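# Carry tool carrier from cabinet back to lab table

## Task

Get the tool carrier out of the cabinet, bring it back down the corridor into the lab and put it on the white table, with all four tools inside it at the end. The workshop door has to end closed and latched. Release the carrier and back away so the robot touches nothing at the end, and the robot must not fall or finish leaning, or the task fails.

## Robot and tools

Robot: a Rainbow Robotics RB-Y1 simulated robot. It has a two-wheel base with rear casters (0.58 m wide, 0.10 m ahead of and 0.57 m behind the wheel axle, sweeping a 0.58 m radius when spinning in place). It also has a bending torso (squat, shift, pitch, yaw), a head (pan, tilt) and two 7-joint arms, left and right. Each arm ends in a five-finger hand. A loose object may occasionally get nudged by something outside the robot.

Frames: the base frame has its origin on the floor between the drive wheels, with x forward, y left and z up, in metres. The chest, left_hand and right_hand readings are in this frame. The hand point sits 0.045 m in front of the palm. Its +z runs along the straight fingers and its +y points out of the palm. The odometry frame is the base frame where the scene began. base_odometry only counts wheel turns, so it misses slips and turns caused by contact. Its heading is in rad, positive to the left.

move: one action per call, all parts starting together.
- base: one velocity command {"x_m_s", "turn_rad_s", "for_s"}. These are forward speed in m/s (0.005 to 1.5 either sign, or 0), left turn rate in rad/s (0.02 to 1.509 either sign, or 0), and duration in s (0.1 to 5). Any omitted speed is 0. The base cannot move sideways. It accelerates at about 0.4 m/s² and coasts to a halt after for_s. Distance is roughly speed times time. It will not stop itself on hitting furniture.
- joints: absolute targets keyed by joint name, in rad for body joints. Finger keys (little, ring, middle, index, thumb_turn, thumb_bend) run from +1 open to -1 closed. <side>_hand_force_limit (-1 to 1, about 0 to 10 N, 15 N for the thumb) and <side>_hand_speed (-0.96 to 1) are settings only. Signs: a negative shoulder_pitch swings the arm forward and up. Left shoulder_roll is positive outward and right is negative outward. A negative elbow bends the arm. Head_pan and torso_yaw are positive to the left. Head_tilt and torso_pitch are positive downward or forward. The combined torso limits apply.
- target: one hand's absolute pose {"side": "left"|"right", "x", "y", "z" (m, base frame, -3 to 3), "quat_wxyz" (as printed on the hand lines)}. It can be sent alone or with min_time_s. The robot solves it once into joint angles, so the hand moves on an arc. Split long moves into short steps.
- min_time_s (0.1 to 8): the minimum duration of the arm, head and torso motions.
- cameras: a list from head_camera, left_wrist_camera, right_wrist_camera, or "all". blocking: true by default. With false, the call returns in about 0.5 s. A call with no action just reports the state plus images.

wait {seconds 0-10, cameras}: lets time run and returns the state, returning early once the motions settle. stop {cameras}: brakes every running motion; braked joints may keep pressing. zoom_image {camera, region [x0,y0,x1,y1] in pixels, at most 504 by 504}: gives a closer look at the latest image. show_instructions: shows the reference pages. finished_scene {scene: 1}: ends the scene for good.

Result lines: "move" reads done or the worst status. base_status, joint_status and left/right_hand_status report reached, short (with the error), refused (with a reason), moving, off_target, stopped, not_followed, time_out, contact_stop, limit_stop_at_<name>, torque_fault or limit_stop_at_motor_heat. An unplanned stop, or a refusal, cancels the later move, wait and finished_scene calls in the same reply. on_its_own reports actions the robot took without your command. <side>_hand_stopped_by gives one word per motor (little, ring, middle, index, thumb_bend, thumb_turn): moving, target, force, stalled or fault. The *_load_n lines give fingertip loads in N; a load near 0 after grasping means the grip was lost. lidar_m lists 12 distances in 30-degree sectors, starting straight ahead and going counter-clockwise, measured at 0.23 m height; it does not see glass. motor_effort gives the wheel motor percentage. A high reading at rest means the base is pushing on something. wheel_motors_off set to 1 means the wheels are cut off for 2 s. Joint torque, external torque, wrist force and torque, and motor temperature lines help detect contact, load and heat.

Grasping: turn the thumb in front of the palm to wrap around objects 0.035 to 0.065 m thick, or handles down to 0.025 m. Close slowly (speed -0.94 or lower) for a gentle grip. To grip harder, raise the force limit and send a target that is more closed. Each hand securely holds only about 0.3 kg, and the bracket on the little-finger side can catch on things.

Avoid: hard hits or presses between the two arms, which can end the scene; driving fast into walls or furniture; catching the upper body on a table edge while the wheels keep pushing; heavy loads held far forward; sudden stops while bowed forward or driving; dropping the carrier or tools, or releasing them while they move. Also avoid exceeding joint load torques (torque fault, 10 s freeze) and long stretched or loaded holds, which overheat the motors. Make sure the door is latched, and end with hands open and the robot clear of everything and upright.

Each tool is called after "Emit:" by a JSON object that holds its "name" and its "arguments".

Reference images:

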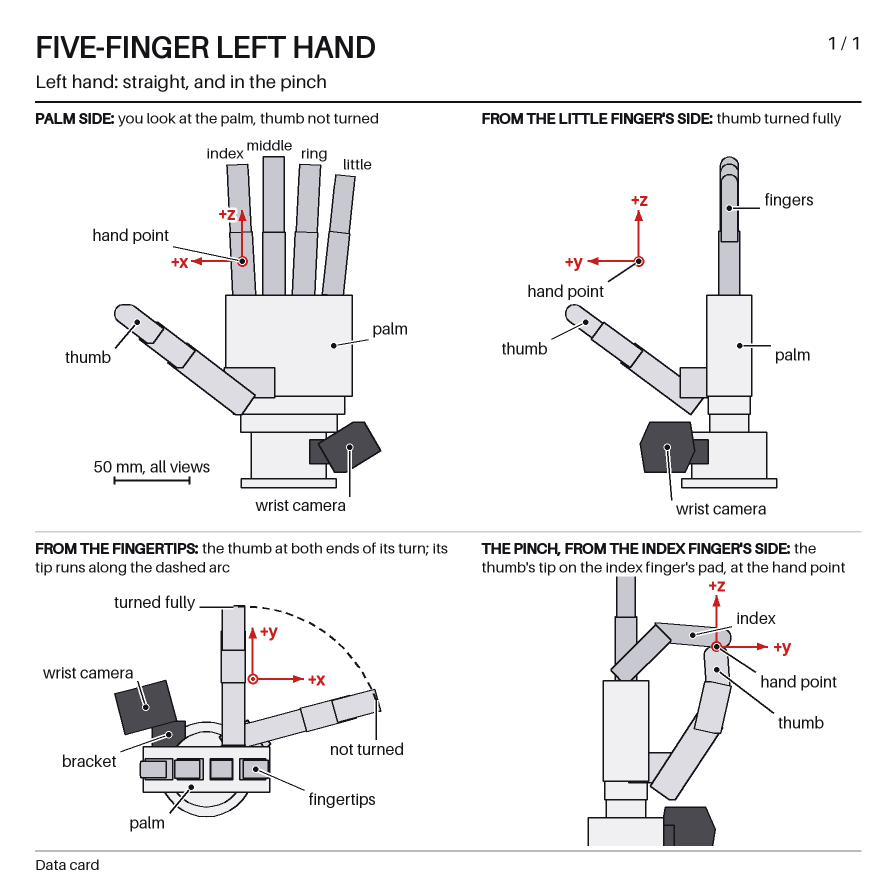

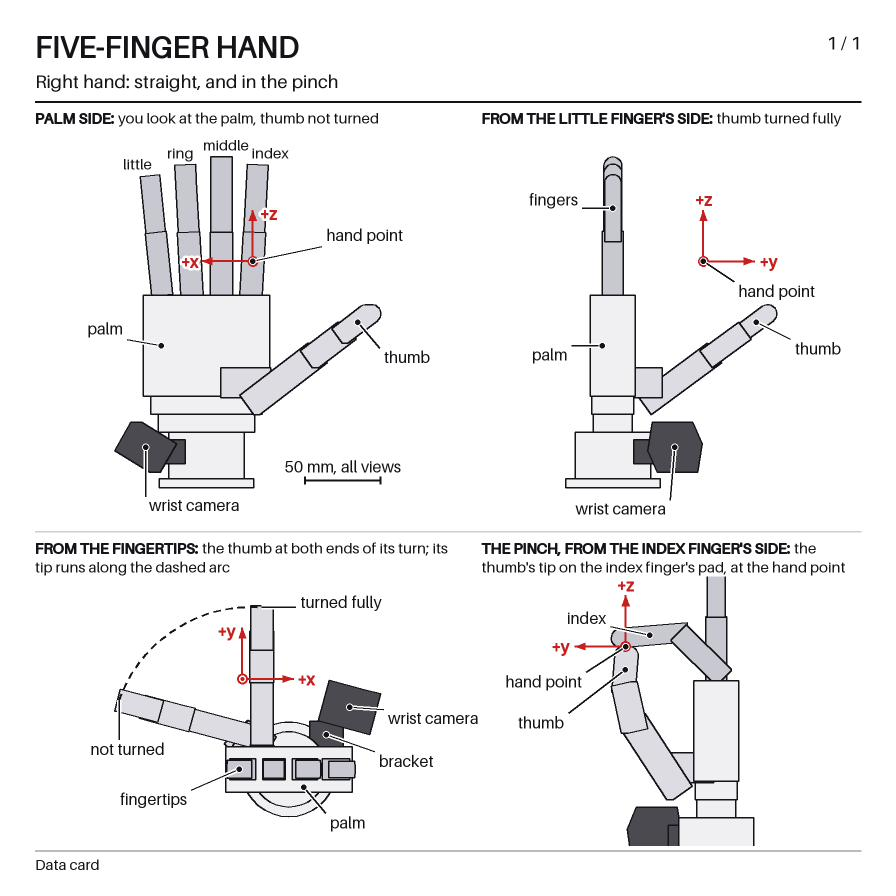

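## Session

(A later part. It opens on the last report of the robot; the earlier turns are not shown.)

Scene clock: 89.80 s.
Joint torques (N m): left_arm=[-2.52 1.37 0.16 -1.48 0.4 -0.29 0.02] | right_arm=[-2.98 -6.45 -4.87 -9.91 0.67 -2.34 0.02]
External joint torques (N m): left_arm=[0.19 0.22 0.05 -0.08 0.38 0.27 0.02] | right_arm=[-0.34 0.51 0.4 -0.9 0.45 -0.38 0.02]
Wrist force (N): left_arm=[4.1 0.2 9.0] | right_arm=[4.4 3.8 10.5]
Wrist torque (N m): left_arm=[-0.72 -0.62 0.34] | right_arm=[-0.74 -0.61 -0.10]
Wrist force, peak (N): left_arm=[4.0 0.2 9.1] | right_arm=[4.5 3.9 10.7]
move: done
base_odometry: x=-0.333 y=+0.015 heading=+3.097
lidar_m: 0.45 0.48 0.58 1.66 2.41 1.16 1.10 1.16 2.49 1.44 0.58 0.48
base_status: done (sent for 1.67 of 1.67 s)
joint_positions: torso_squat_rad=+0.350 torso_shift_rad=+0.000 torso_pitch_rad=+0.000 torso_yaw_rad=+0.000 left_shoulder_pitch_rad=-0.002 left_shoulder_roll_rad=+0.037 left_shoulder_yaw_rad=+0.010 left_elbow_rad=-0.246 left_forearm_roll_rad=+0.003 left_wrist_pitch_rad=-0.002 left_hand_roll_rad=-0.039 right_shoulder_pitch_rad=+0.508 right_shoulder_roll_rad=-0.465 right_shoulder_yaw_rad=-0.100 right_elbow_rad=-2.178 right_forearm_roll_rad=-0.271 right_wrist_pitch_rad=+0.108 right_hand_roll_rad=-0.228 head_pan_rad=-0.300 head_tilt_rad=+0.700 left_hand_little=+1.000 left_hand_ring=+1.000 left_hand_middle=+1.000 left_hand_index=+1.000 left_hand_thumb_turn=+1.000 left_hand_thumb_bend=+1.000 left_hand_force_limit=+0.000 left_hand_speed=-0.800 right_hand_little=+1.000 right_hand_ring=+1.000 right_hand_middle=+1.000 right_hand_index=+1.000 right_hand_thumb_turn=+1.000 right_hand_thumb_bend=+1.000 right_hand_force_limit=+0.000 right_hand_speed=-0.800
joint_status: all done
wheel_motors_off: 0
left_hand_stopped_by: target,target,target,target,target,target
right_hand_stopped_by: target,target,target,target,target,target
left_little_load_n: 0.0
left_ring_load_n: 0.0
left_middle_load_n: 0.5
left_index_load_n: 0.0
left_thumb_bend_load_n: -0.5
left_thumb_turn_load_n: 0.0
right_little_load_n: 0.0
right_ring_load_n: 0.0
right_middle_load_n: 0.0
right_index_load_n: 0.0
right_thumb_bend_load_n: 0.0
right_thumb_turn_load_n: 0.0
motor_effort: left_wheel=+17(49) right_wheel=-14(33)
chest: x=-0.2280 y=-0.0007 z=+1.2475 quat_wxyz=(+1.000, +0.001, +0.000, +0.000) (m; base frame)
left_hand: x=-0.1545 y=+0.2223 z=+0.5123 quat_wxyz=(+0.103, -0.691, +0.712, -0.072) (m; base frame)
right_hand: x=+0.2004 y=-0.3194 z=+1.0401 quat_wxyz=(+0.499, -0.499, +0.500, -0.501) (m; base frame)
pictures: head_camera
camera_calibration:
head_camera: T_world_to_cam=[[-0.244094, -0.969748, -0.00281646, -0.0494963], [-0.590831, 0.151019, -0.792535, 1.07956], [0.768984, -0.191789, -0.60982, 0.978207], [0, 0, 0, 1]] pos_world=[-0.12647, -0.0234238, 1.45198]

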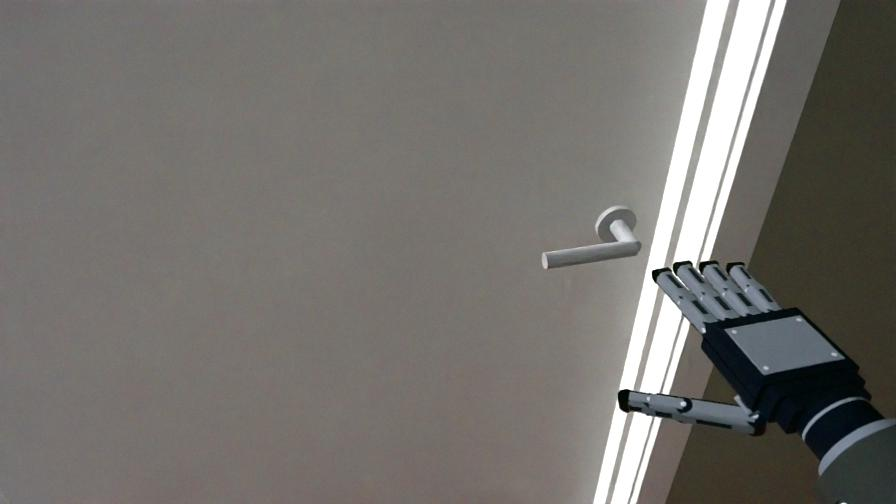

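Emit:
{"name": "move", "arguments": {"target": {"side": "right", "x": 0.37, "y": -0.30, "z": 1.01, "quat_wxyz": [0.5, -0.5, 0.5, -0.5]}, "min_time_s": 2, "cameras": ["head_camera"]}}

Scene clock: 97.80 s.
Joint torques (N m): left_arm=[-2.6 1.31 0.05 -1.5 0.35 -0.31 0.12] | right_arm=[-15.07 -6.04 -3.04 -9.76 0.71 -2.4 -0.03]
External joint torques (N m): left_arm=[0.11 0.15 -0.06 -0.1 0.33 0.25 0.12] | right_arm=[-2.06 1.91 1.29 -0.27 0.51 -0.41 -0.02]
Wrist force (N): left_arm=[3.9 0.1 8.4] | right_arm=[4.5 4.0 10.4]
Wrist torque (N m): left_arm=[-0.70 -0.61 0.31] | right_arm=[-0.71 -0.62 -0.03]
Wrist force, peak (N): left_arm=[4.2 -0.3 9.0] | right_arm=[4.7 4.1 10.8]
move: done
base_odometry: x=-0.333 y=+0.015 heading=+3.097
lidar_m: 0.45 0.48 0.60 1.66 2.41 1.15 1.09 1.15 2.51 1.42 0.57 0.47
base_status: not commanded
joint_positions: torso_squat_rad=+0.350 torso_shift_rad=+0.000 torso_pitch_rad=+0.000 torso_yaw_rad=+0.000 left_shoulder_pitch_rad=-0.002 left_shoulder_roll_rad=+0.037 left_shoulder_yaw_rad=+0.010 left_elbow_rad=-0.246 left_forearm_roll_rad=+0.003 left_wrist_pitch_rad=-0.002 left_hand_roll_rad=-0.039 right_shoulder_pitch_rad=-0.119 right_shoulder_roll_rad=-0.386 right_shoulder_yaw_rad=-0.015 right_elbow_rad=-1.537 right_forearm_roll_rad=-0.208 right_wrist_pitch_rad=+0.088 right_hand_roll_rad=-0.175 head_pan_rad=-0.300 head_tilt_rad=+0.700 left_hand_little=+1.000 left_hand_ring=+1.000 left_hand_middle=+1.000 left_hand_index=+1.000 left_hand_thumb_turn=+1.000 left_hand_thumb_bend=+1.000 left_hand_force_limit=+0.000 left_hand_speed=-0.800 right_hand_little=+1.000 right_hand_ring=+1.000 right_hand_middle=+1.000 right_hand_index=+1.000 right_hand_thumb_turn=+1.000 right_hand_thumb_bend=+1.000 right_hand_force_limit=+0.000 right_hand_speed=-0.800
joint_status: all done
wheel_motors_off: 0
left_hand_stopped_by: target,target,target,target,target,target
right_hand_stopped_by: target,target,target,target,target,target
left_little_load_n: 0.0
left_ring_load_n: 0.0
left_middle_load_n: 0.0
left_index_load_n: 0.0
left_thumb_bend_load_n: 0.0
left_thumb_turn_load_n: 0.0
right_little_load_n: 0.0
right_ring_load_n: 0.0
right_middle_load_n: 0.0
right_index_load_n: 0.0
right_thumb_bend_load_n: 0.0
right_thumb_turn_load_n: -0.5
motor_effort: left_wheel=+18(18) right_wheel=-14(15)
chest: x=-0.2280 y=-0.0007 z=+1.2475 quat_wxyz=(+1.000, +0.001, +0.000, +0.000) (m; base frame)
left_hand: x=-0.1545 y=+0.2223 z=+0.5123 quat_wxyz=(+0.103, -0.691, +0.712, -0.072) (m; base frame)
right_hand: x=+0.3698 y=-0.3003 z=+1.0100 quat_wxyz=(+0.500, -0.500, +0.500, -0.500) (m; base frame)
right_hand_status: reached (checked arc, planned for 2.0 s): 0 mm and 0.1 deg off.
pictures: head_camera
camera_calibration:
head_camera: T_world_to_cam=[[-0.244094, -0.969748, -0.00281646, -0.0494963], [-0.590831, 0.151019, -0.792535, 1.07956], [0.768984, -0.191789, -0.60982, 0.978207], [0, 0, 0, 1]] pos_world=[-0.12647, -0.0234238, 1.45198]

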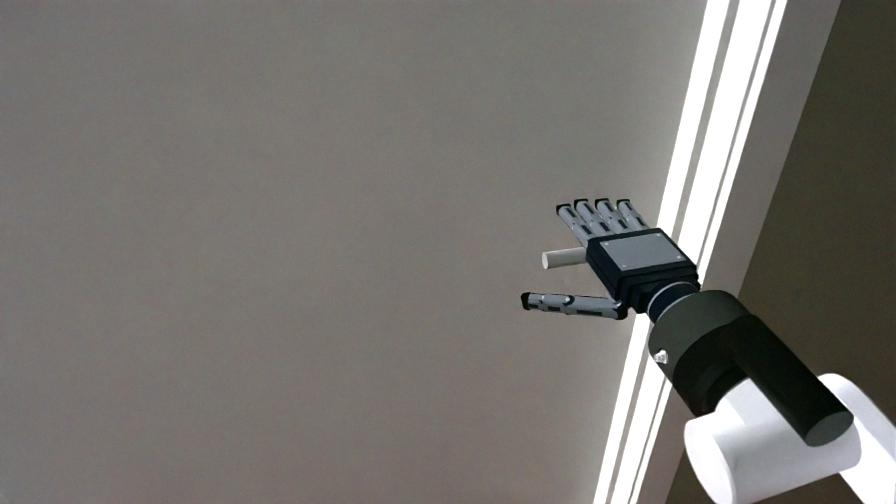

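Emit:
{"name": "move", "arguments": {"target": {"side": "right", "x": 0.37, "y": -0.29, "z": 0.94, "quat_wxyz": [0.5, -0.5, 0.5, -0.5]}, "min_time_s": 1.5, "cameras": ["head_camera"]}}

Emit:
{"name": "move", "arguments": {"target": {"side": "right", "x": 0.37, "y": -0.29, "z": 0.89, "quat_wxyz": [0.5, -0.5, 0.5, -0.5]}, "min_time_s": 1.5, "cameras": ["head_camera"]}}

Scene clock: 103.13 s.
Joint torques (N m): left_arm=[-2.64 1.43 0.36 -1.49 0.3 -0.25 0.05] | right_arm=[5.7 -1.26 3.23 7.79 -0.4 8.64 -1.28]
External joint torques (N m): left_arm=[0.11 0.3 0.25 -0.07 0.28 0.32 0.05] | right_arm=[19.14 5.97 6.66 17.08 -0.52 10.63 -1.28]
Wrist force (N): left_arm=[4.2 -0.1 8.4] | right_arm=[3.7 -27.8 10.5]
Wrist torque (N m): left_arm=[-0.72 -0.67 0.33] | right_arm=[0.35 -0.67 -2.33]
Wrist force, peak (N): left_arm=[4.4 -0.3 9.1] | right_arm=[3.6 -40.6 12.5]
move: done
base_odometry: x=-0.333 y=+0.015 heading=+3.097
lidar_m: 0.45 0.48 0.60 1.64 2.39 1.14 1.10 1.15 2.49 1.43 0.58 0.48
base_status: not commanded
joint_positions: torso_squat_rad=+0.350 torso_shift_rad=+0.000 torso_pitch_rad=-0.001 torso_yaw_rad=+0.000 left_shoulder_pitch_rad=-0.002 left_shoulder_roll_rad=+0.037 left_shoulder_yaw_rad=+0.010 left_elbow_rad=-0.246 left_forearm_roll_rad=+0.003 left_wrist_pitch_rad=-0.002 left_hand_roll_rad=-0.039 right_shoulder_pitch_rad=-0.164 right_shoulder_roll_rad=-0.323 right_shoulder_yaw_rad=+0.024 right_elbow_rad=-1.245 right_forearm_roll_rad=-0.176 right_wrist_pitch_rad=-0.175 right_hand_roll_rad=-0.150 head_pan_rad=-0.300 head_tilt_rad=+0.700 left_hand_little=+1.000 left_hand_ring=+1.000 left_hand_middle=+1.000 left_hand_index=+1.000 left_hand_thumb_turn=+1.000 left_hand_thumb_bend=+1.000 left_hand_force_limit=+0.000 left_hand_speed=-0.800 right_hand_little=+1.000 right_hand_ring=+1.000 right_hand_middle=+1.000 right_hand_index=+1.000 right_hand_thumb_turn=+1.000 right_hand_thumb_bend=+1.000 right_hand_force_limit=+0.000 right_hand_speed=-0.800
joint_status: all done
wheel_motors_off: 0
left_hand_stopped_by: target,target,target,target,target,target
right_hand_stopped_by: target,target,target,target,target,target
left_little_load_n: 0.0
left_ring_load_n: -0.5
left_middle_load_n: 0.0
left_index_load_n: 0.0
left_thumb_bend_load_n: 0.0
left_thumb_turn_load_n: 0.0
right_little_load_n: 2.5
right_ring_load_n: 0.0
right_middle_load_n: 0.0
right_index_load_n: 0.0
right_thumb_bend_load_n: 0.0
right_thumb_turn_load_n: 0.0
motor_effort: left_wheel=+16(17) right_wheel=-15(15)
chest: x=-0.2287 y=-0.0004 z=+1.2475 quat_wxyz=(+1.000, +0.000, -0.001, +0.000) (m; base frame)
left_hand: x=-0.1542 y=+0.2222 z=+0.5122 quat_wxyz=(+0.103, -0.691, +0.712, -0.073) (m; base frame)
right_hand: x=+0.3724 y=-0.2894 z=+0.9473 quat_wxyz=(+0.503, -0.498, +0.496, -0.503) (m; base frame)
right_hand_status: reached (checked arc, planned for 1.5 s): 8 mm and 0.8 deg off.
pictures: head_camera
camera_calibration:
head_camera: T_world_to_cam=[[-0.243965, -0.969781, -0.00252387, -0.0496647], [-0.589667, 0.150406, -0.793518, 1.08053], [0.769918, -0.192102, -0.608542, 0.977386], [0, 0, 0, 1]] pos_world=[-0.127471, -0.0229239, 1.45207]

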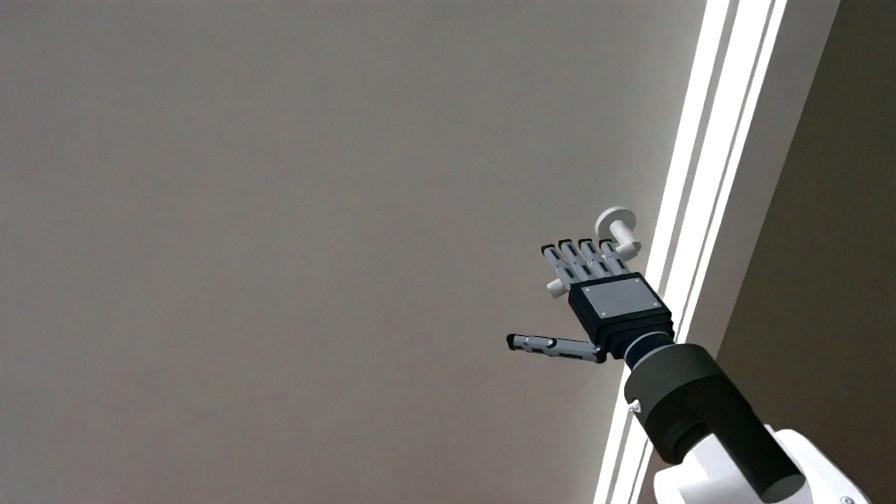

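Scene clock: 114.00 s.
Joint torques (N m): left_arm=[-2.89 1.38 0.43 -1.53 0.3 -0.24 0.01] | right_arm=[8.66 -11.29 -9.21 9.81 -2.09 8.07 -1.14]
External joint torques (N m): left_arm=[-0.15 0.26 0.32 -0.11 0.28 0.33 0.01] | right_arm=[22.74 -4.07 -6.16 18.74 -2.16 10.06 -1.14]
External joint torques when the fault began: right_arm=[41.39 -4.7 -7.68 36.59 -3.88 19.66 -2.34]
Wrist force (N): left_arm=[3.7 -0.2 8.6] | right_arm=[-17.6 -23.8 14.9]
Wrist torque (N m): left_arm=[-0.77 -0.60 0.30] | right_arm=[-0.10 -1.69 -3.33]
Wrist force, peak (N): left_arm=[4.6 -0.3 8.9] | right_arm=[-30.6 -51.7 14.1]
move: torque_fault
TORQUE FAULT: right_elbow_rad reached its load limit. The robot stopped for 10 seconds, dropped its targets and accepts commands again. The stop added 9.1 s to the call.
base_odometry: x=-0.333 y=+0.015 heading=+3.097
lidar_m: 0.46 0.48 0.60 1.66 2.39 1.14 1.10 1.15 2.52 1.43 0.57 0.49
base_status: not commanded
joint_positions: torso_squat_rad=+0.350 torso_shift_rad=+0.000 torso_pitch_rad=-0.001 torso_yaw_rad=+0.000 left_shoulder_pitch_rad=-0.002 left_shoulder_roll_rad=+0.037 left_shoulder_yaw_rad=+0.010 left_elbow_rad=-0.246 left_forearm_roll_rad=+0.003 left_wrist_pitch_rad=-0.002 left_hand_roll_rad=-0.039 right_shoulder_pitch_rad=-0.225 right_shoulder_roll_rad=-0.307 right_shoulder_yaw_rad=+0.044 right_elbow_rad=-1.059 right_forearm_roll_rad=-0.169 right_wrist_pitch_rad=-0.309 right_hand_roll_rad=-0.156 head_pan_rad=-0.300 head_tilt_rad=+0.700 left_hand_little=+1.000 left_hand_ring=+1.000 left_hand_middle=+1.000 left_hand_index=+1.000 left_hand_thumb_turn=+1.000 left_hand_thumb_bend=+1.000 left_hand_force_limit=+0.000 left_hand_speed=-0.800 right_hand_little=+1.000 right_hand_ring=+1.000 right_hand_middle=+1.000 right_hand_index=+1.000 right_hand_thumb_turn=+1.000 right_hand_thumb_bend=+1.000 right_hand_force_limit=+0.000 right_hand_speed=-0.800
joint_status: right_shoulder_pitch_rad torque_fault (moved -0.061 of -0.091); right_elbow_rad torque_fault (moved +0.186 of +0.339); right_wrist_pitch_rad torque_fault (moved -0.134 of -0.236); right_hand_roll_rad torque_fault (moved -0.006 of -0.012); the others done
wheel_motors_off: 0
left_hand_stopped_by: target,target,target,target,target,target
right_hand_stopped_by: target,target,target,target,target,target
left_little_load_n: 0.0
left_ring_load_n: 0.0
left_middle_load_n: 0.0
left_index_load_n: 0.0
left_thumb_bend_load_n: 0.0
left_thumb_turn_load_n: 0.0
right_little_load_n: 2.5
right_ring_load_n: 0.0
right_middle_load_n: 0.0
right_index_load_n: 0.0
right_thumb_bend_load_n: 0.0
right_thumb_turn_load_n: 0.0
on_its_own: right_shoulder_pitch_rad is held at -0.219, not at your -0.255, since a torque_fault; right_elbow_rad is held at -1.054, not at your -0.906, since a torque_fault; right_wrist_pitch_rad is held at -0.307, not at your -0.411, since a torque_fault; right_hand_roll_rad is held at -0.156, not at your -0.162, since a torque_fault
motor_effort: left_wheel=+21(22) right_wheel=-20(23)
chest: x=-0.2286 y=-0.0002 z=+1.2475 quat_wxyz=(+1.000, +0.000, -0.001, +0.000) (m; base frame)
left_hand: x=-0.1543 y=+0.2223 z=+0.5122 quat_wxyz=(+0.103, -0.691, +0.712, -0.073) (m; base frame)
right_hand: x=+0.3776 y=-0.2849 z=+0.9214 quat_wxyz=(+0.506, -0.497, +0.494, -0.503) (m; base frame)
right_hand_status: short (checked arc, planned for 1.5 s): torque_fault, 33 mm and 1.1 deg off.
pictures: head_camera
camera_calibration:
head_camera: T_world_to_cam=[[-0.243623, -0.969867, -0.00233361, -0.0496575], [-0.589944, 0.150098, -0.793371, 1.08036], [0.769815, -0.191907, -0.608734, 0.977542], [0, 0, 0, 1]] pos_world=[-0.127271, -0.0227246, 1.45207]

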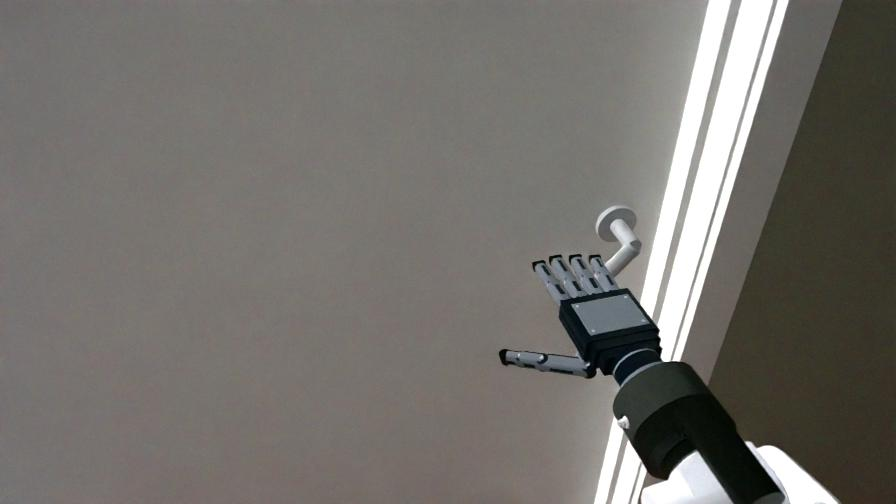

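Emit:
{"name": "move", "arguments": {"target": {"side": "right", "x": 0.375, "y": -0.287, "z": 0.915, "quat_wxyz": [0.5, -0.5, 0.5, -0.5]}, "min_time_s": 0.6}}

Emit:
{"name": "move", "arguments": {"base": {"x_m_s": 0.05, "for_s": 1.6}, "cameras": ["head_camera"]}}

Scene clock: 118.90 s.
Joint torques (N m): left_arm=[-2.57 1.39 0 -1.58 0.26 -0.36 0.08] | right_arm=[7.32 -7.89 -9.17 9.27 -1.73 8.72 -0.88]
External joint torques (N m): left_arm=[0.18 0.27 -0.1 -0.16 0.24 0.2 0.09] | right_arm=[21.41 -0.74 -6.16 18.24 -1.81 10.71 -0.88]
Wrist force (N): left_arm=[4.1 -0.2 8.6] | right_arm=[-13.2 -26.8 11.1]
Wrist torque (N m): left_arm=[-0.77 -0.65 0.34] | right_arm=[0.16 -1.29 -3.20]
Wrist force, peak (N): left_arm=[3.8 0.2 9.1] | right_arm=[-17.7 -24.1 15.0]
move: done
base_odometry: x=-0.333 y=+0.015 heading=+3.097
lidar_m: 0.45 0.48 0.61 1.66 2.42 1.13 1.10 1.15 2.50 1.43 0.58 0.48
base_status: not commanded
joint_positions: torso_squat_rad=+0.350 torso_shift_rad=+0.000 torso_pitch_rad=-0.001 torso_yaw_rad=+0.000 left_shoulder_pitch_rad=-0.002 left_shoulder_roll_rad=+0.037 left_shoulder_yaw_rad=+0.010 left_elbow_rad=-0.246 left_forearm_roll_rad=+0.003 left_wrist_pitch_rad=-0.002 left_hand_roll_rad=-0.039 right_shoulder_pitch_rad=-0.225 right_shoulder_roll_rad=-0.304 right_shoulder_yaw_rad=+0.041 right_elbow_rad=-1.066 right_forearm_roll_rad=-0.168 right_wrist_pitch_rad=-0.296 right_hand_roll_rad=-0.152 head_pan_rad=-0.300 head_tilt_rad=+0.700 left_hand_little=+1.000 left_hand_ring=+1.000 left_hand_middle=+1.000 left_hand_index=+1.000 left_hand_thumb_turn=+1.000 left_hand_thumb_bend=+1.000 left_hand_force_limit=+0.000 left_hand_speed=-0.800 right_hand_little=+1.000 right_hand_ring=+1.000 right_hand_middle=+1.000 right_hand_index=+1.000 right_hand_thumb_turn=+1.000 right_hand_thumb_bend=+1.000 right_hand_force_limit=+0.000 right_hand_speed=-0.800
joint_status: all done
wheel_motors_off: 0
left_hand_stopped_by: target,target,target,target,target,target
right_hand_stopped_by: target,target,target,target,target,target
left_little_load_n: 0.0
left_ring_load_n: 0.0
left_middle_load_n: 0.0
left_index_load_n: 0.0
left_thumb_bend_load_n: 0.0
left_thumb_turn_load_n: 0.0
right_little_load_n: 2.5
right_ring_load_n: 0.0
right_middle_load_n: 0.0
right_index_load_n: 0.0
right_thumb_bend_load_n: 0.0
right_thumb_turn_load_n: 0.0
motor_effort: left_wheel=+21(23) right_wheel=-20(20)
chest: x=-0.2286 y=-0.0002 z=+1.2475 quat_wxyz=(+1.000, +0.000, -0.001, +0.000) (m; base frame)
left_hand: x=-0.1543 y=+0.2223 z=+0.5122 quat_wxyz=(+0.103, -0.691, +0.712, -0.073) (m; base frame)
right_hand: x=+0.3781 y=-0.2839 z=+0.9211 quat_wxyz=(+0.504, -0.498, +0.495, -0.502) (m; base frame)
right_hand_status: reached (checked arc, planned for 0.6 s): 8 mm and 0.8 deg off.
pictures: none

Scene clock: 121.10 s.
Joint torques (N m): left_arm=[-2.76 1.22 -0.06 -1.5 0.35 -0.41 0.1] | right_arm=[0.89 -8.88 -6.34 4.18 -1.02 5.21 -1.05]
External joint torques (N m): left_arm=[-0.02 0.09 -0.17 -0.09 0.33 0.15 0.1] | right_arm=[14.94 -1.73 -3.33 13.14 -1.11 7.2 -1.05]
Wrist force (N): left_arm=[4.1 0.0 8.5] | right_arm=[-8.1 -17.1 12.3]
Wrist torque (N m): left_arm=[-0.69 -0.67 0.33] | right_arm=[-0.23 -1.18 -2.22]
Wrist force, peak (N): left_arm=[4.0 -0.1 9.1] | right_arm=[-13.1 -26.3 10.7]
move: done
base_odometry: x=-0.413 y=+0.018 heading=+3.099
lidar_m: 0.42 0.43 0.57 1.31 2.49 1.23 1.18 1.24 2.64 1.10 0.52 0.47
base_status: done (sent for 1.6 of 1.6 s)
joint_positions: torso_squat_rad=+0.350 torso_shift_rad=+0.000 torso_pitch_rad=-0.001 torso_yaw_rad=+0.000 left_shoulder_pitch_rad=-0.002 left_shoulder_roll_rad=+0.037 left_shoulder_yaw_rad=+0.010 left_elbow_rad=-0.246 left_forearm_roll_rad=+0.003 left_wrist_pitch_rad=-0.002 left_hand_roll_rad=-0.039 right_shoulder_pitch_rad=-0.223 right_shoulder_roll_rad=-0.304 right_shoulder_yaw_rad=+0.041 right_elbow_rad=-1.065 right_forearm_roll_rad=-0.168 right_wrist_pitch_rad=-0.295 right_hand_roll_rad=-0.152 head_pan_rad=-0.300 head_tilt_rad=+0.700 left_hand_little=+1.000 left_hand_ring=+1.000 left_hand_middle=+1.000 left_hand_index=+1.000 left_hand_thumb_turn=+1.000 left_hand_thumb_bend=+1.000 left_hand_force_limit=+0.000 left_hand_speed=-0.800 right_hand_little=+1.000 right_hand_ring=+1.000 right_hand_middle=+1.000 right_hand_index=+1.000 right_hand_thumb_turn=+1.000 right_hand_thumb_bend=+1.000 right_hand_force_limit=+0.000 right_hand_speed=-0.800
joint_status: not commanded
wheel_motors_off: 0
left_hand_stopped_by: target,target,target,target,target,target
right_hand_stopped_by: target,target,target,target,target,target
left_little_load_n: 0.0
left_ring_load_n: 0.0
left_middle_load_n: 0.0
left_index_load_n: 0.0
left_thumb_bend_load_n: 0.0
left_thumb_turn_load_n: 0.0
right_little_load_n: 1.5
right_ring_load_n: -0.5
right_middle_load_n: 0.0
right_index_load_n: 0.0
right_thumb_bend_load_n: 0.0
right_thumb_turn_load_n: 0.0
motor_effort: left_wheel=+18(38) right_wheel=-18(29)
chest: x=-0.2284 y=-0.0004 z=+1.2475 quat_wxyz=(+1.000, +0.000, +0.000, +0.000) (m; base frame)
left_hand: x=-0.1544 y=+0.2223 z=+0.5122 quat_wxyz=(+0.103, -0.691, +0.712, -0.073) (m; base frame)
right_hand: x=+0.3771 y=-0.2850 z=+0.9191 quat_wxyz=(+0.503, -0.499, +0.497, -0.501) (m; base frame)
pictures: head_camera
camera_calibration:
head_camera: T_world_to_cam=[[-0.243802, -0.969822, -0.00249833, -0.0495849], [-0.590161, 0.150403, -0.793151, 1.08017], [0.769591, -0.191897, -0.60902, 0.977736], [0, 0, 0, 1]] pos_world=[-0.127071, -0.0229242, 1.45208]

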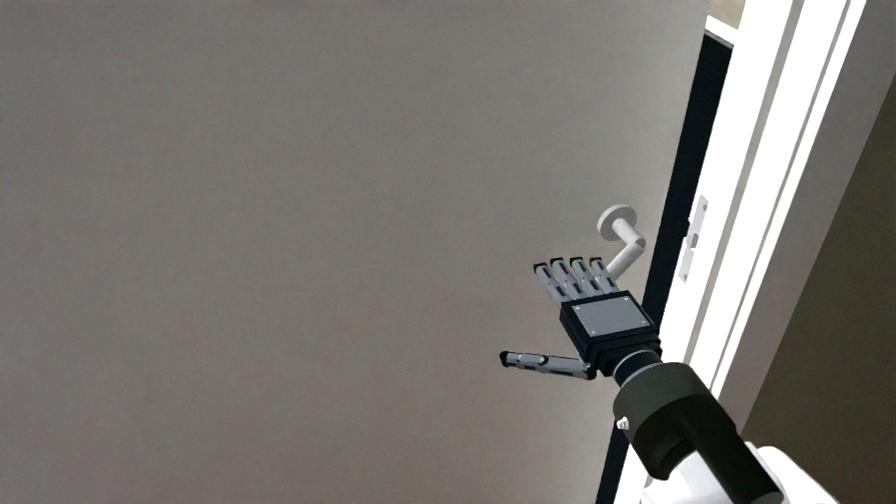

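Emit:
{"name": "move", "arguments": {"target": {"side": "right", "x": 0.34, "y": -0.29, "z": 1.02, "quat_wxyz": [0.5, -0.5, 0.5, -0.5]}, "min_time_s": 1.5, "cameras": ["head_camera"]}}

Scene clock: 128.13 s.
Joint torques (N m): left_arm=[-2.82 1.45 0.04 -1.59 0.36 -0.25 -0.02] | right_arm=[-12.21 -7.37 -5.17 -10.73 0.23 -2.13 -0.32]
External joint torques (N m): left_arm=[-0.1 0.3 -0.07 -0.19 0.34 0.31 -0.02] | right_arm=[-1.02 -0.39 -1.04 -1.13 0 -0.15 -0.32]
Wrist force (N): left_arm=[4.4 -0.3 8.4] | right_arm=[3.4 4.9 10.3]
Wrist torque (N m): left_arm=[-0.76 -0.71 0.34] | right_arm=[-0.54 -0.43 -0.12]
Wrist force, peak (N): left_arm=[4.0 0.1 9.1] | right_arm=[-46.4 -40.4 15.1]
move: done
base_odometry: x=-0.413 y=+0.018 heading=+3.099
lidar_m: 0.42 0.43 0.55 1.32 2.51 1.22 1.18 1.25 2.64 1.12 0.53 0.44
base_status: not commanded
joint_positions: torso_squat_rad=+0.350 torso_shift_rad=+0.000 torso_pitch_rad=+0.000 torso_yaw_rad=+0.000 left_shoulder_pitch_rad=-0.002 left_shoulder_roll_rad=+0.037 left_shoulder_yaw_rad=+0.010 left_elbow_rad=-0.246 left_forearm_roll_rad=+0.003 left_wrist_pitch_rad=-0.002 left_hand_roll_rad=-0.039 right_shoulder_pitch_rad=-0.009 right_shoulder_roll_rad=-0.358 right_shoulder_yaw_rad=-0.026 right_elbow_rad=-1.714 right_forearm_roll_rad=-0.180 right_wrist_pitch_rad=+0.155 right_hand_roll_rad=-0.181 head_pan_rad=-0.300 head_tilt_rad=+0.700 left_hand_little=+1.000 left_hand_ring=+1.000 left_hand_middle=+1.000 left_hand_index=+1.000 left_hand_thumb_turn=+1.000 left_hand_thumb_bend=+1.000 left_hand_force_limit=+0.000 left_hand_speed=-0.800 right_hand_little=+1.000 right_hand_ring=+1.000 right_hand_middle=+1.000 right_hand_index=+1.000 right_hand_thumb_turn=+1.000 right_hand_thumb_bend=+1.000 right_hand_force_limit=+0.000 right_hand_speed=-0.800
joint_status: all done
wheel_motors_off: 0
left_hand_stopped_by: target,target,target,target,target,target
right_hand_stopped_by: target,target,target,target,target,target
left_little_load_n: 0.0
left_ring_load_n: 0.0
left_middle_load_n: 0.0
left_index_load_n: 0.0
left_thumb_bend_load_n: 0.0
left_thumb_turn_load_n: 0.0
right_little_load_n: 0.0
right_ring_load_n: 0.0
right_middle_load_n: 0.0
right_index_load_n: -0.5
right_thumb_bend_load_n: 0.0
right_thumb_turn_load_n: 0.0
motor_effort: left_wheel=+18(24) right_wheel=-16(22)
chest: x=-0.2281 y=-0.0007 z=+1.2475 quat_wxyz=(+1.000, +0.001, +0.000, +0.000) (m; base frame)
left_hand: x=-0.1545 y=+0.2223 z=+0.5123 quat_wxyz=(+0.103, -0.691, +0.712, -0.073) (m; base frame)
right_hand: x=+0.3399 y=-0.2903 z=+1.0194 quat_wxyz=(+0.501, -0.500, +0.500, -0.499) (m; base frame)
right_hand_status: reached (checked arc, planned for 1.5 s): 1 mm and 0.1 deg off.
pictures: head_camera
camera_calibration:
head_camera: T_world_to_cam=[[-0.244102, -0.969745, -0.00287075, -0.0494673], [-0.590652, 0.151024, -0.792667, 1.07965], [0.769119, -0.191796, -0.609647, 0.978127], [0, 0, 0, 1]] pos_world=[-0.12667, -0.0234237, 1.45198]

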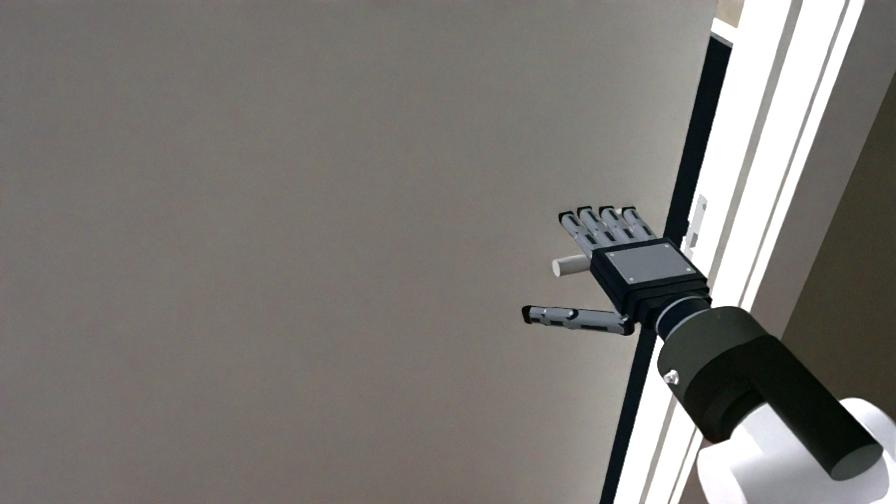

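Emit:
{"name": "move", "arguments": {"target": {"side": "right", "x": 0.58, "y": -0.22, "z": 1.04, "quat_wxyz": [0.5, -0.5, 0.5, -0.5]}, "min_time_s": 3, "cameras": ["head_camera"]}}

Scene clock: 139.20 s.
Joint torques (N m): left_arm=[-2.93 1.2 0.29 -1.54 0.31 -0.34 0.07] | right_arm=[-28.97 -6.67 -1.08 -10.07 0.63 -2.38 0.03]
External joint torques (N m): left_arm=[-0.22 0.05 0.18 -0.14 0.29 0.22 0.07] | right_arm=[-4.41 1.9 -1.19 -0.49 0.42 -0.37 0.03]
Wrist force (N): left_arm=[3.6 -0.1 8.5] | right_arm=[3.5 4.7 10.4]
Wrist torque (N m): left_arm=[-0.72 -0.59 0.30] | right_arm=[-0.59 -0.47 -0.04]
Wrist force, peak (N): left_arm=[4.1 -0.6 9.2] | right_arm=[2.3 5.7 -23.8]
move: short
base_odometry: x=-0.413 y=+0.018 heading=+3.099
lidar_m: 0.51 0.51 0.55 1.32 2.50 1.22 1.18 1.24 2.64 1.12 0.53 0.61
base_status: not commanded
joint_positions: torso_squat_rad=+0.350 torso_shift_rad=+0.000 torso_pitch_rad=+0.000 torso_yaw_rad=+0.000 left_shoulder_pitch_rad=-0.002 left_shoulder_roll_rad=+0.037 left_shoulder_yaw_rad=+0.010 left_elbow_rad=-0.246 left_forearm_roll_rad=+0.003 left_wrist_pitch_rad=-0.002 left_hand_roll_rad=-0.039 right_shoulder_pitch_rad=-1.077 right_shoulder_roll_rad=-0.225 right_shoulder_yaw_rad=-0.240 right_elbow_rad=-0.267 right_forearm_roll_rad=-0.148 right_wrist_pitch_rad=-0.179 right_hand_roll_rad=+0.081 head_pan_rad=-0.300 head_tilt_rad=+0.700 left_hand_little=+1.000 left_hand_ring=+1.000 left_hand_middle=+1.000 left_hand_index=+1.000 left_hand_thumb_turn=+1.000 left_hand_thumb_bend=+1.000 left_hand_force_limit=+0.000 left_hand_speed=-0.800 right_hand_little=+1.000 right_hand_ring=+1.000 right_hand_middle=+1.000 right_hand_index=+1.000 right_hand_thumb_turn=+1.000 right_hand_thumb_bend=+1.000 right_hand_force_limit=+0.000 right_hand_speed=-0.800
joint_status: all done
wheel_motors_off: 0
left_hand_stopped_by: target,target,target,target,target,target
right_hand_stopped_by: target,target,target,target,target,target
left_little_load_n: 0.0
left_ring_load_n: 0.0
left_middle_load_n: 0.0
left_index_load_n: 0.0
left_thumb_bend_load_n: 0.0
left_thumb_turn_load_n: 0.0
right_little_load_n: 0.0
right_ring_load_n: 0.0
right_middle_load_n: 0.0
right_index_load_n: -0.5
right_thumb_bend_load_n: 0.0
right_thumb_turn_load_n: 0.0
motor_effort: left_wheel=+15(19) right_wheel=-13(16)
chest: x=-0.2280 y=-0.0008 z=+1.2475 quat_wxyz=(+1.000, +0.001, +0.000, +0.000) (m; base frame)
left_hand: x=-0.1545 y=+0.2223 z=+0.5123 quat_wxyz=(+0.103, -0.691, +0.712, -0.072) (m; base frame)
right_hand: x=+0.5429 y=-0.2203 z=+1.0526 quat_wxyz=(+0.471, -0.509, +0.521, -0.497) (m; base frame)
right_hand_status: short (checked arc, as near as the solve gets, planned for 3.0 s): 39 mm and 4.2 deg off.
pictures: head_camera
camera_calibration:
head_camera: T_world_to_cam=[[-0.24409, -0.969748, -0.00285144, -0.0494695], [-0.590719, 0.151017, -0.792619, 1.07963], [0.769072, -0.191786, -0.609711, 0.978136], [0, 0, 0, 1]] pos_world=[-0.12657, -0.0234238, 1.45198]

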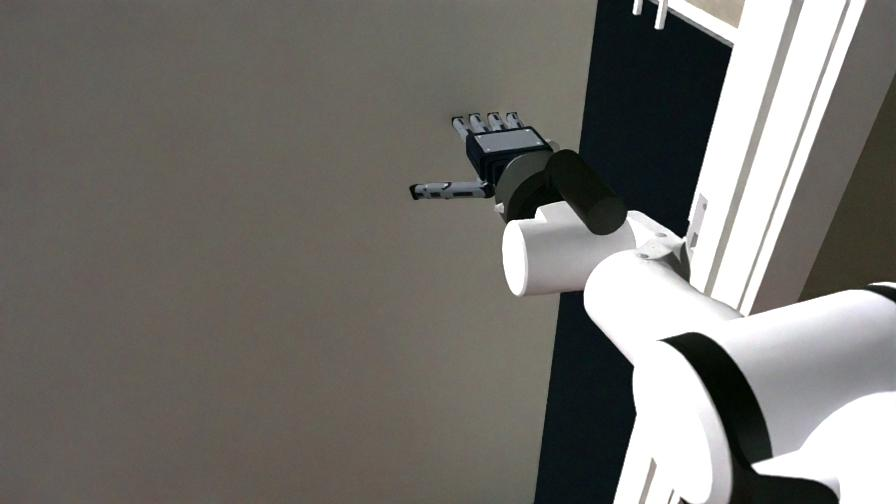

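Emit:
{"name": "move", "arguments": {"joints": {"head_tilt_rad": 0.35, "head_pan_rad": -0.45}, "cameras": ["head_camera"]}}

Scene clock: 141.87 s.
Joint torques (N m): left_arm=[-2.7 1.43 0.07 -1.63 0.31 -0.35 -0.03] | right_arm=[-28.83 -6.69 -1.22 -10.08 0.87 -2.36 0.1]
External joint torques (N m): left_arm=[0.01 0.28 -0.04 -0.22 0.29 0.21 -0.03] | right_arm=[-4.27 1.88 -1.34 -0.5 0.66 -0.35 0.1]
Wrist force (N): left_arm=[3.8 -0.4 8.7] | right_arm=[3.6 4.7 10.4]
Wrist torque (N m): left_arm=[-0.78 -0.59 0.30] | right_arm=[-0.62 -0.48 -0.04]
Wrist force, peak (N): left_arm=[4.4 0.1 9.0] | right_arm=[3.7 4.8 10.6]
move: done
base_odometry: x=-0.413 y=+0.018 heading=+3.099
lidar_m: 0.51 0.50 0.55 1.32 2.52 1.22 1.18 1.25 2.62 1.13 0.54 0.61
base_status: not commanded
joint_positions: torso_squat_rad=+0.350 torso_shift_rad=+0.000 torso_pitch_rad=+0.000 torso_yaw_rad=+0.000 left_shoulder_pitch_rad=-0.002 left_shoulder_roll_rad=+0.037 left_shoulder_yaw_rad=+0.010 left_elbow_rad=-0.246 left_forearm_roll_rad=+0.003 left_wrist_pitch_rad=-0.002 left_hand_roll_rad=-0.039 right_shoulder_pitch_rad=-1.077 right_shoulder_roll_rad=-0.225 right_shoulder_yaw_rad=-0.240 right_elbow_rad=-0.267 right_forearm_roll_rad=-0.148 right_wrist_pitch_rad=-0.179 right_hand_roll_rad=+0.081 head_pan_rad=-0.450 head_tilt_rad=+0.350 left_hand_little=+1.000 left_hand_ring=+1.000 left_hand_middle=+1.000 left_hand_index=+1.000 left_hand_thumb_turn=+1.000 left_hand_thumb_bend=+1.000 left_hand_force_limit=+0.000 left_hand_speed=-0.800 right_hand_little=+1.000 right_hand_ring=+1.000 right_hand_middle=+1.000 right_hand_index=+1.000 right_hand_thumb_turn=+1.000 right_hand_thumb_bend=+1.000 right_hand_force_limit=+0.000 right_hand_speed=-0.800
joint_status: all done
wheel_motors_off: 0
left_hand_stopped_by: target,target,target,target,target,target
right_hand_stopped_by: target,target,target,target,target,target
left_little_load_n: 0.0
left_ring_load_n: 0.0
left_middle_load_n: 0.0
left_index_load_n: 0.0
left_thumb_bend_load_n: 0.0
left_thumb_turn_load_n: 0.0
right_little_load_n: 0.0
right_ring_load_n: 0.0
right_middle_load_n: 0.0
right_index_load_n: 0.0
right_thumb_bend_load_n: 0.0
right_thumb_turn_load_n: 0.0
motor_effort: left_wheel=+16(17) right_wheel=-13(13)
chest: x=-0.2280 y=-0.0008 z=+1.2475 quat_wxyz=(+1.000, +0.001, +0.000, +0.000) (m; base frame)
left_hand: x=-0.1545 y=+0.2223 z=+0.5123 quat_wxyz=(+0.103, -0.691, +0.712, -0.072) (m; base frame)
right_hand: x=+0.5429 y=-0.2203 z=+1.0526 quat_wxyz=(+0.471, -0.509, +0.521, -0.497) (m; base frame)
pictures: head_camera
camera_calibration:
head_camera: T_world_to_cam=[[-0.388624, -0.921264, 0.0156109, -0.10595], [-0.283655, 0.103502, -0.953324, 1.37547], [0.876648, -0.374913, -0.301545, 0.553974], [0, 0, 0, 1]] pos_world=[-0.136656, -0.0322798, 1.47997]

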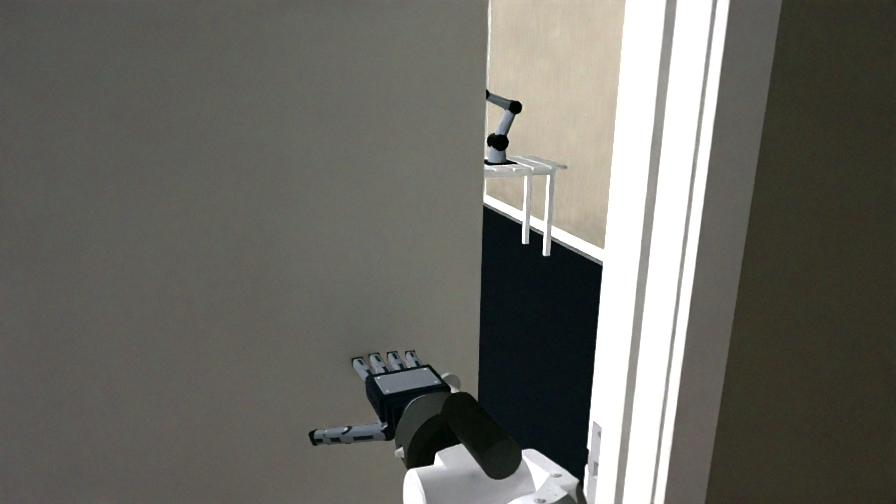

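Emit:
{"name": "move", "arguments": {"joints": {"right_shoulder_pitch_rad": -0.04, "right_shoulder_roll_rad": -0.06, "right_shoulder_yaw_rad": 0.04, "right_elbow_rad": -0.3, "right_forearm_roll_rad": 0.0, "right_wrist_pitch_rad": 0.0, "right_hand_roll_rad": 0.0, "head_pan_rad": 0.0, "head_tilt_rad": 0.6}, "min_time_s": 2, "cameras": []}}

Emit:
{"name": "move", "arguments": {"joints": {"left_shoulder_roll_rad": 0.3, "left_elbow_rad": -2.0, "left_shoulder_pitch_rad": 0.2}, "cameras": []}}

Emit:
{"name": "move", "arguments": {"target": {"side": "left", "x": 0.4, "y": 0.02, "z": 1.04, "quat_wxyz": [0.5, -0.5, 0.5, -0.5]}, "cameras": ["head_camera"]}}

Scene clock: 157.33 s.
Joint torques (N m): left_arm=[-2.86 1.33 0 -1.51 0.28 -0.29 0.05] | right_arm=[-5.74 -1.49 0.69 -2.9 0.44 -0.61 -0.23]
External joint torques (N m): left_arm=[-0.15 0.18 -0.11 -0.11 0.26 0.28 0.05] | right_arm=[-1.59 0.46 0.88 -0.71 0.38 0.07 -0.23]
Wrist force (N): left_arm=[3.7 0.1 8.8] | right_arm=[2.9 0.4 15.3]
Wrist torque (N m): left_arm=[-0.70 -0.57 0.29] | right_arm=[-1.22 -0.56 -0.25]
Wrist force, peak (N): left_arm=[4.1 0.3 9.0] | right_arm=[2.8 1.1 15.4]
move: done
base_odometry: x=-0.413 y=+0.018 heading=+3.099
lidar_m: 0.51 0.51 0.55 1.33 2.48 1.23 1.18 1.25 2.62 1.12 0.52 0.60
base_status: not commanded
joint_positions: torso_squat_rad=+0.350 torso_shift_rad=+0.000 torso_pitch_rad=+0.000 torso_yaw_rad=+0.000 left_shoulder_pitch_rad=-0.002 left_shoulder_roll_rad=+0.037 left_shoulder_yaw_rad=+0.010 left_elbow_rad=-0.246 left_forearm_roll_rad=+0.003 left_wrist_pitch_rad=-0.002 left_hand_roll_rad=-0.039 right_shoulder_pitch_rad=-0.040 right_shoulder_roll_rad=-0.060 right_shoulder_yaw_rad=+0.040 right_elbow_rad=-0.300 right_forearm_roll_rad=+0.000 right_wrist_pitch_rad=+0.000 right_hand_roll_rad=+0.000 head_pan_rad=+0.000 head_tilt_rad=+0.600 left_hand_little=+1.000 left_hand_ring=+1.000 left_hand_middle=+1.000 left_hand_index=+1.000 left_hand_thumb_turn=+1.000 left_hand_thumb_bend=+1.000 left_hand_force_limit=+0.000 left_hand_speed=-0.800 right_hand_little=+1.000 right_hand_ring=+1.000 right_hand_middle=+1.000 right_hand_index=+1.000 right_hand_thumb_turn=+1.000 right_hand_thumb_bend=+1.000 right_hand_force_limit=+0.000 right_hand_speed=-0.800
joint_status: all done
wheel_motors_off: 0
left_hand_stopped_by: target,target,target,target,target,target
right_hand_stopped_by: target,target,target,target,target,target
left_little_load_n: 0.0
left_ring_load_n: 0.0
left_middle_load_n: 0.0
left_index_load_n: 0.0
left_thumb_bend_load_n: 0.0
left_thumb_turn_load_n: 0.0
right_little_load_n: 0.0
right_ring_load_n: 0.0
right_middle_load_n: 0.0
right_index_load_n: -0.5
right_thumb_bend_load_n: 0.0
right_thumb_turn_load_n: 0.0
motor_effort: left_wheel=+15(17) right_wheel=-13(13)
chest: x=-0.2280 y=-0.0007 z=+1.2475 quat_wxyz=(+1.000, +0.001, +0.000, +0.000) (m; base frame)
left_hand: x=-0.1545 y=+0.2223 z=+0.5123 quat_wxyz=(+0.103, -0.691, +0.712, -0.072) (m; base frame)
right_hand: x=-0.0975 y=-0.2324 z=+0.5191 quat_wxyz=(+0.100, -0.718, +0.675, -0.136) (m; base frame)
pictures: none
No camera images: "cameras" was empty.

Scene clock: 159.17 s.
Joint torques (N m): left_arm=[-7.19 4.72 3.31 -9.74 0.45 -1.41 0.02] | right_arm=[-5.22 -1.14 1.06 -2.28 0.33 -0.88 -0.31]
External joint torques (N m): left_arm=[0.54 0.37 -0.09 0.01 0.36 0.43 0.02] | right_arm=[-1.07 0.81 1.26 -0.09 0.27 -0.19 -0.31]
Wrist force (N): left_arm=[5.3 3.4 1.8] | right_arm=[2.8 0.4 15.3]
Wrist torque (N m): left_arm=[-0.20 -0.90 0.24] | right_arm=[-1.22 -0.54 -0.25]
Wrist force, peak (N): left_arm=[5.6 -0.5 8.6] | right_arm=[3.1 0.7 15.4]
move: done
base_odometry: x=-0.413 y=+0.018 heading=+3.099
lidar_m: 0.51 0.50 0.56 1.30 2.50 1.24 1.18 1.25 2.65 1.13 0.53 0.62
base_status: not commanded
joint_positions: torso_squat_rad=+0.350 torso_shift_rad=+0.000 torso_pitch_rad=+0.000 torso_yaw_rad=+0.000 left_shoulder_pitch_rad=+0.200 left_shoulder_roll_rad=+0.300 left_shoulder_yaw_rad=+0.010 left_elbow_rad=-2.000 left_forearm_roll_rad=+0.003 left_wrist_pitch_rad=-0.002 left_hand_roll_rad=-0.039 right_shoulder_pitch_rad=-0.040 right_shoulder_roll_rad=-0.060 right_shoulder_yaw_rad=+0.040 right_elbow_rad=-0.300 right_forearm_roll_rad=+0.000 right_wrist_pitch_rad=+0.000 right_hand_roll_rad=+0.000 head_pan_rad=+0.000 head_tilt_rad=+0.600 left_hand_little=+1.000 left_hand_ring=+1.000 left_hand_middle=+1.000 left_hand_index=+1.000 left_hand_thumb_turn=+1.000 left_hand_thumb_bend=+1.000 left_hand_force_limit=+0.000 left_hand_speed=-0.800 right_hand_little=+1.000 right_hand_ring=+1.000 right_hand_middle=+1.000 right_hand_index=+1.000 right_hand_thumb_turn=+1.000 right_hand_thumb_bend=+1.000 right_hand_force_limit=+0.000 right_hand_speed=-0.800
joint_status: all done
wheel_motors_off: 0
left_hand_stopped_by: target,target,target,target,target,target
right_hand_stopped_by: target,target,target,target,target,target
left_little_load_n: 0.0
left_ring_load_n: 0.0
left_middle_load_n: 0.0
left_index_load_n: 0.0
left_thumb_bend_load_n: 0.0
left_thumb_turn_load_n: 0.0
right_little_load_n: 0.0
right_ring_load_n: 0.0
right_middle_load_n: 0.0
right_index_load_n: 0.0
right_thumb_bend_load_n: 0.0
right_thumb_turn_load_n: 0.0
motor_effort: left_wheel=+16(17) right_wheel=-13(13)
chest: x=-0.2280 y=-0.0007 z=+1.2475 quat_wxyz=(+1.000, +0.001, +0.000, +0.000) (m; base frame)
left_hand: x=+0.2879 y=+0.2749 z=+1.0888 quat_wxyz=(+0.629, -0.344, +0.519, -0.466) (m; base frame)
right_hand: x=-0.0975 y=-0.2324 z=+0.5191 quat_wxyz=(+0.100, -0.718, +0.675, -0.137) (m; base frame)
pictures: none
No camera images: "cameras" was empty.

Scene clock: 160.90 s.
Joint torques (N m): left_arm=[-15.26 -1.83 2.49 -9.52 -0.36 -0.45 -0.37] | right_arm=[-6.02 -1.63 0.75 -2.23 0.64 -0.76 -0.28]
External joint torques (N m): left_arm=[0.9 0.93 0.6 0.32 0.68 0.13 -0.37] | right_arm=[-1.88 0.32 0.95 -0.05 0.58 -0.08 -0.28]
Wrist force (N): left_arm=[3.2 3.9 3.2] | right_arm=[2.9 0.5 15.2]
Wrist torque (N m): left_arm=[-0.22 -0.71 0.17] | right_arm=[-1.20 -0.55 -0.25]
Wrist force, peak (N): left_arm=[3.8 4.9 4.1] | right_arm=[3.1 0.7 15.4]
move: done
base_odometry: x=-0.413 y=+0.018 heading=+3.099
lidar_m: 0.51 0.50 0.55 1.32 2.50 1.23 1.18 1.25 2.63 1.12 0.52 0.60
base_status: not commanded
joint_positions: torso_squat_rad=+0.350 torso_shift_rad=+0.000 torso_pitch_rad=+0.000 torso_yaw_rad=+0.000 left_shoulder_pitch_rad=-0.453 left_shoulder_roll_rad=+0.000 left_shoulder_yaw_rad=-0.454 left_elbow_rad=-1.374 left_forearm_roll_rad=-1.116 left_wrist_pitch_rad=+0.628 left_hand_roll_rad=+1.278 right_shoulder_pitch_rad=-0.040 right_shoulder_roll_rad=-0.060 right_shoulder_yaw_rad=+0.040 right_elbow_rad=-0.300 right_forearm_roll_rad=+0.000 right_wrist_pitch_rad=+0.000 right_hand_roll_rad=+0.000 head_pan_rad=+0.000 head_tilt_rad=+0.600 left_hand_little=+1.000 left_hand_ring=+1.000 left_hand_middle=+1.000 left_hand_index=+1.000 left_hand_thumb_turn=+1.000 left_hand_thumb_bend=+1.000 left_hand_force_limit=+0.000 left_hand_speed=-0.800 right_hand_little=+1.000 right_hand_ring=+1.000 right_hand_middle=+1.000 right_hand_index=+1.000 right_hand_thumb_turn=+1.000 right_hand_thumb_bend=+1.000 right_hand_force_limit=+0.000 right_hand_speed=-0.800
joint_status: all done
wheel_motors_off: 0
left_hand_stopped_by: target,target,target,target,target,target
right_hand_stopped_by: target,target,target,target,target,target
left_little_load_n: 0.0
left_ring_load_n: 0.0
left_middle_load_n: 0.0
left_index_load_n: 0.0
left_thumb_bend_load_n: 0.0
left_thumb_turn_load_n: 0.0
right_little_load_n: -0.5
right_ring_load_n: 0.0
right_middle_load_n: -0.5
right_index_load_n: 0.0
right_thumb_bend_load_n: 0.0
right_thumb_turn_load_n: 0.0
motor_effort: left_wheel=+16(18) right_wheel=-14(14)
chest: x=-0.2280 y=-0.0008 z=+1.2475 quat_wxyz=(+1.000, +0.001, +0.000, +0.000) (m; base frame)
left_hand: x=+0.4000 y=+0.0197 z=+1.0404 quat_wxyz=(+0.499, -0.500, +0.501, -0.500) (m; base frame)
left_hand_status: reached (checked arc, planned for 1.0 s): 0 mm and 0.1 deg off.
right_hand: x=-0.0974 y=-0.2324 z=+0.5191 quat_wxyz=(+0.100, -0.718, +0.675, -0.137) (m; base frame)
pictures: head_camera
camera_calibration:
head_camera: T_world_to_cam=[[0.0532411, -0.998579, 0.00241591, 0.00411296], [-0.526546, -0.0301293, -0.849612, 1.17526], [0.848478, 0.0439622, -0.527402, 0.875493], [0, 0, 0, 1]] pos_world=[-0.124225, 0.00102838, 1.46024]

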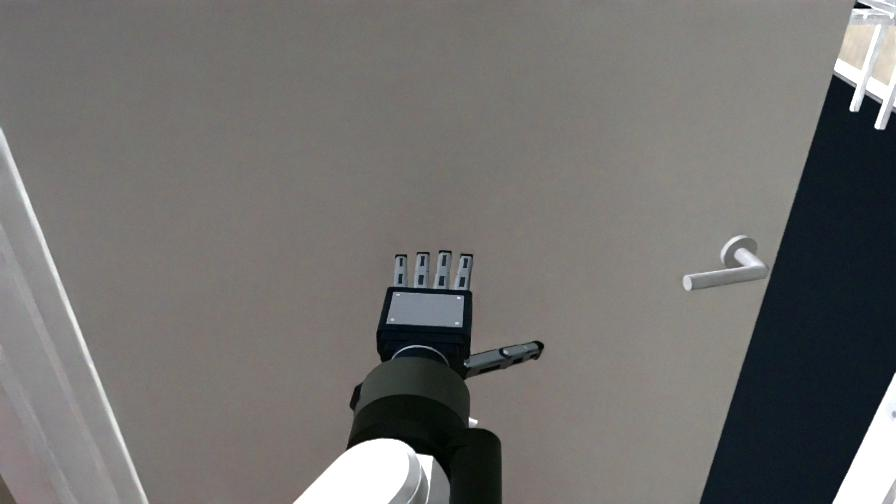

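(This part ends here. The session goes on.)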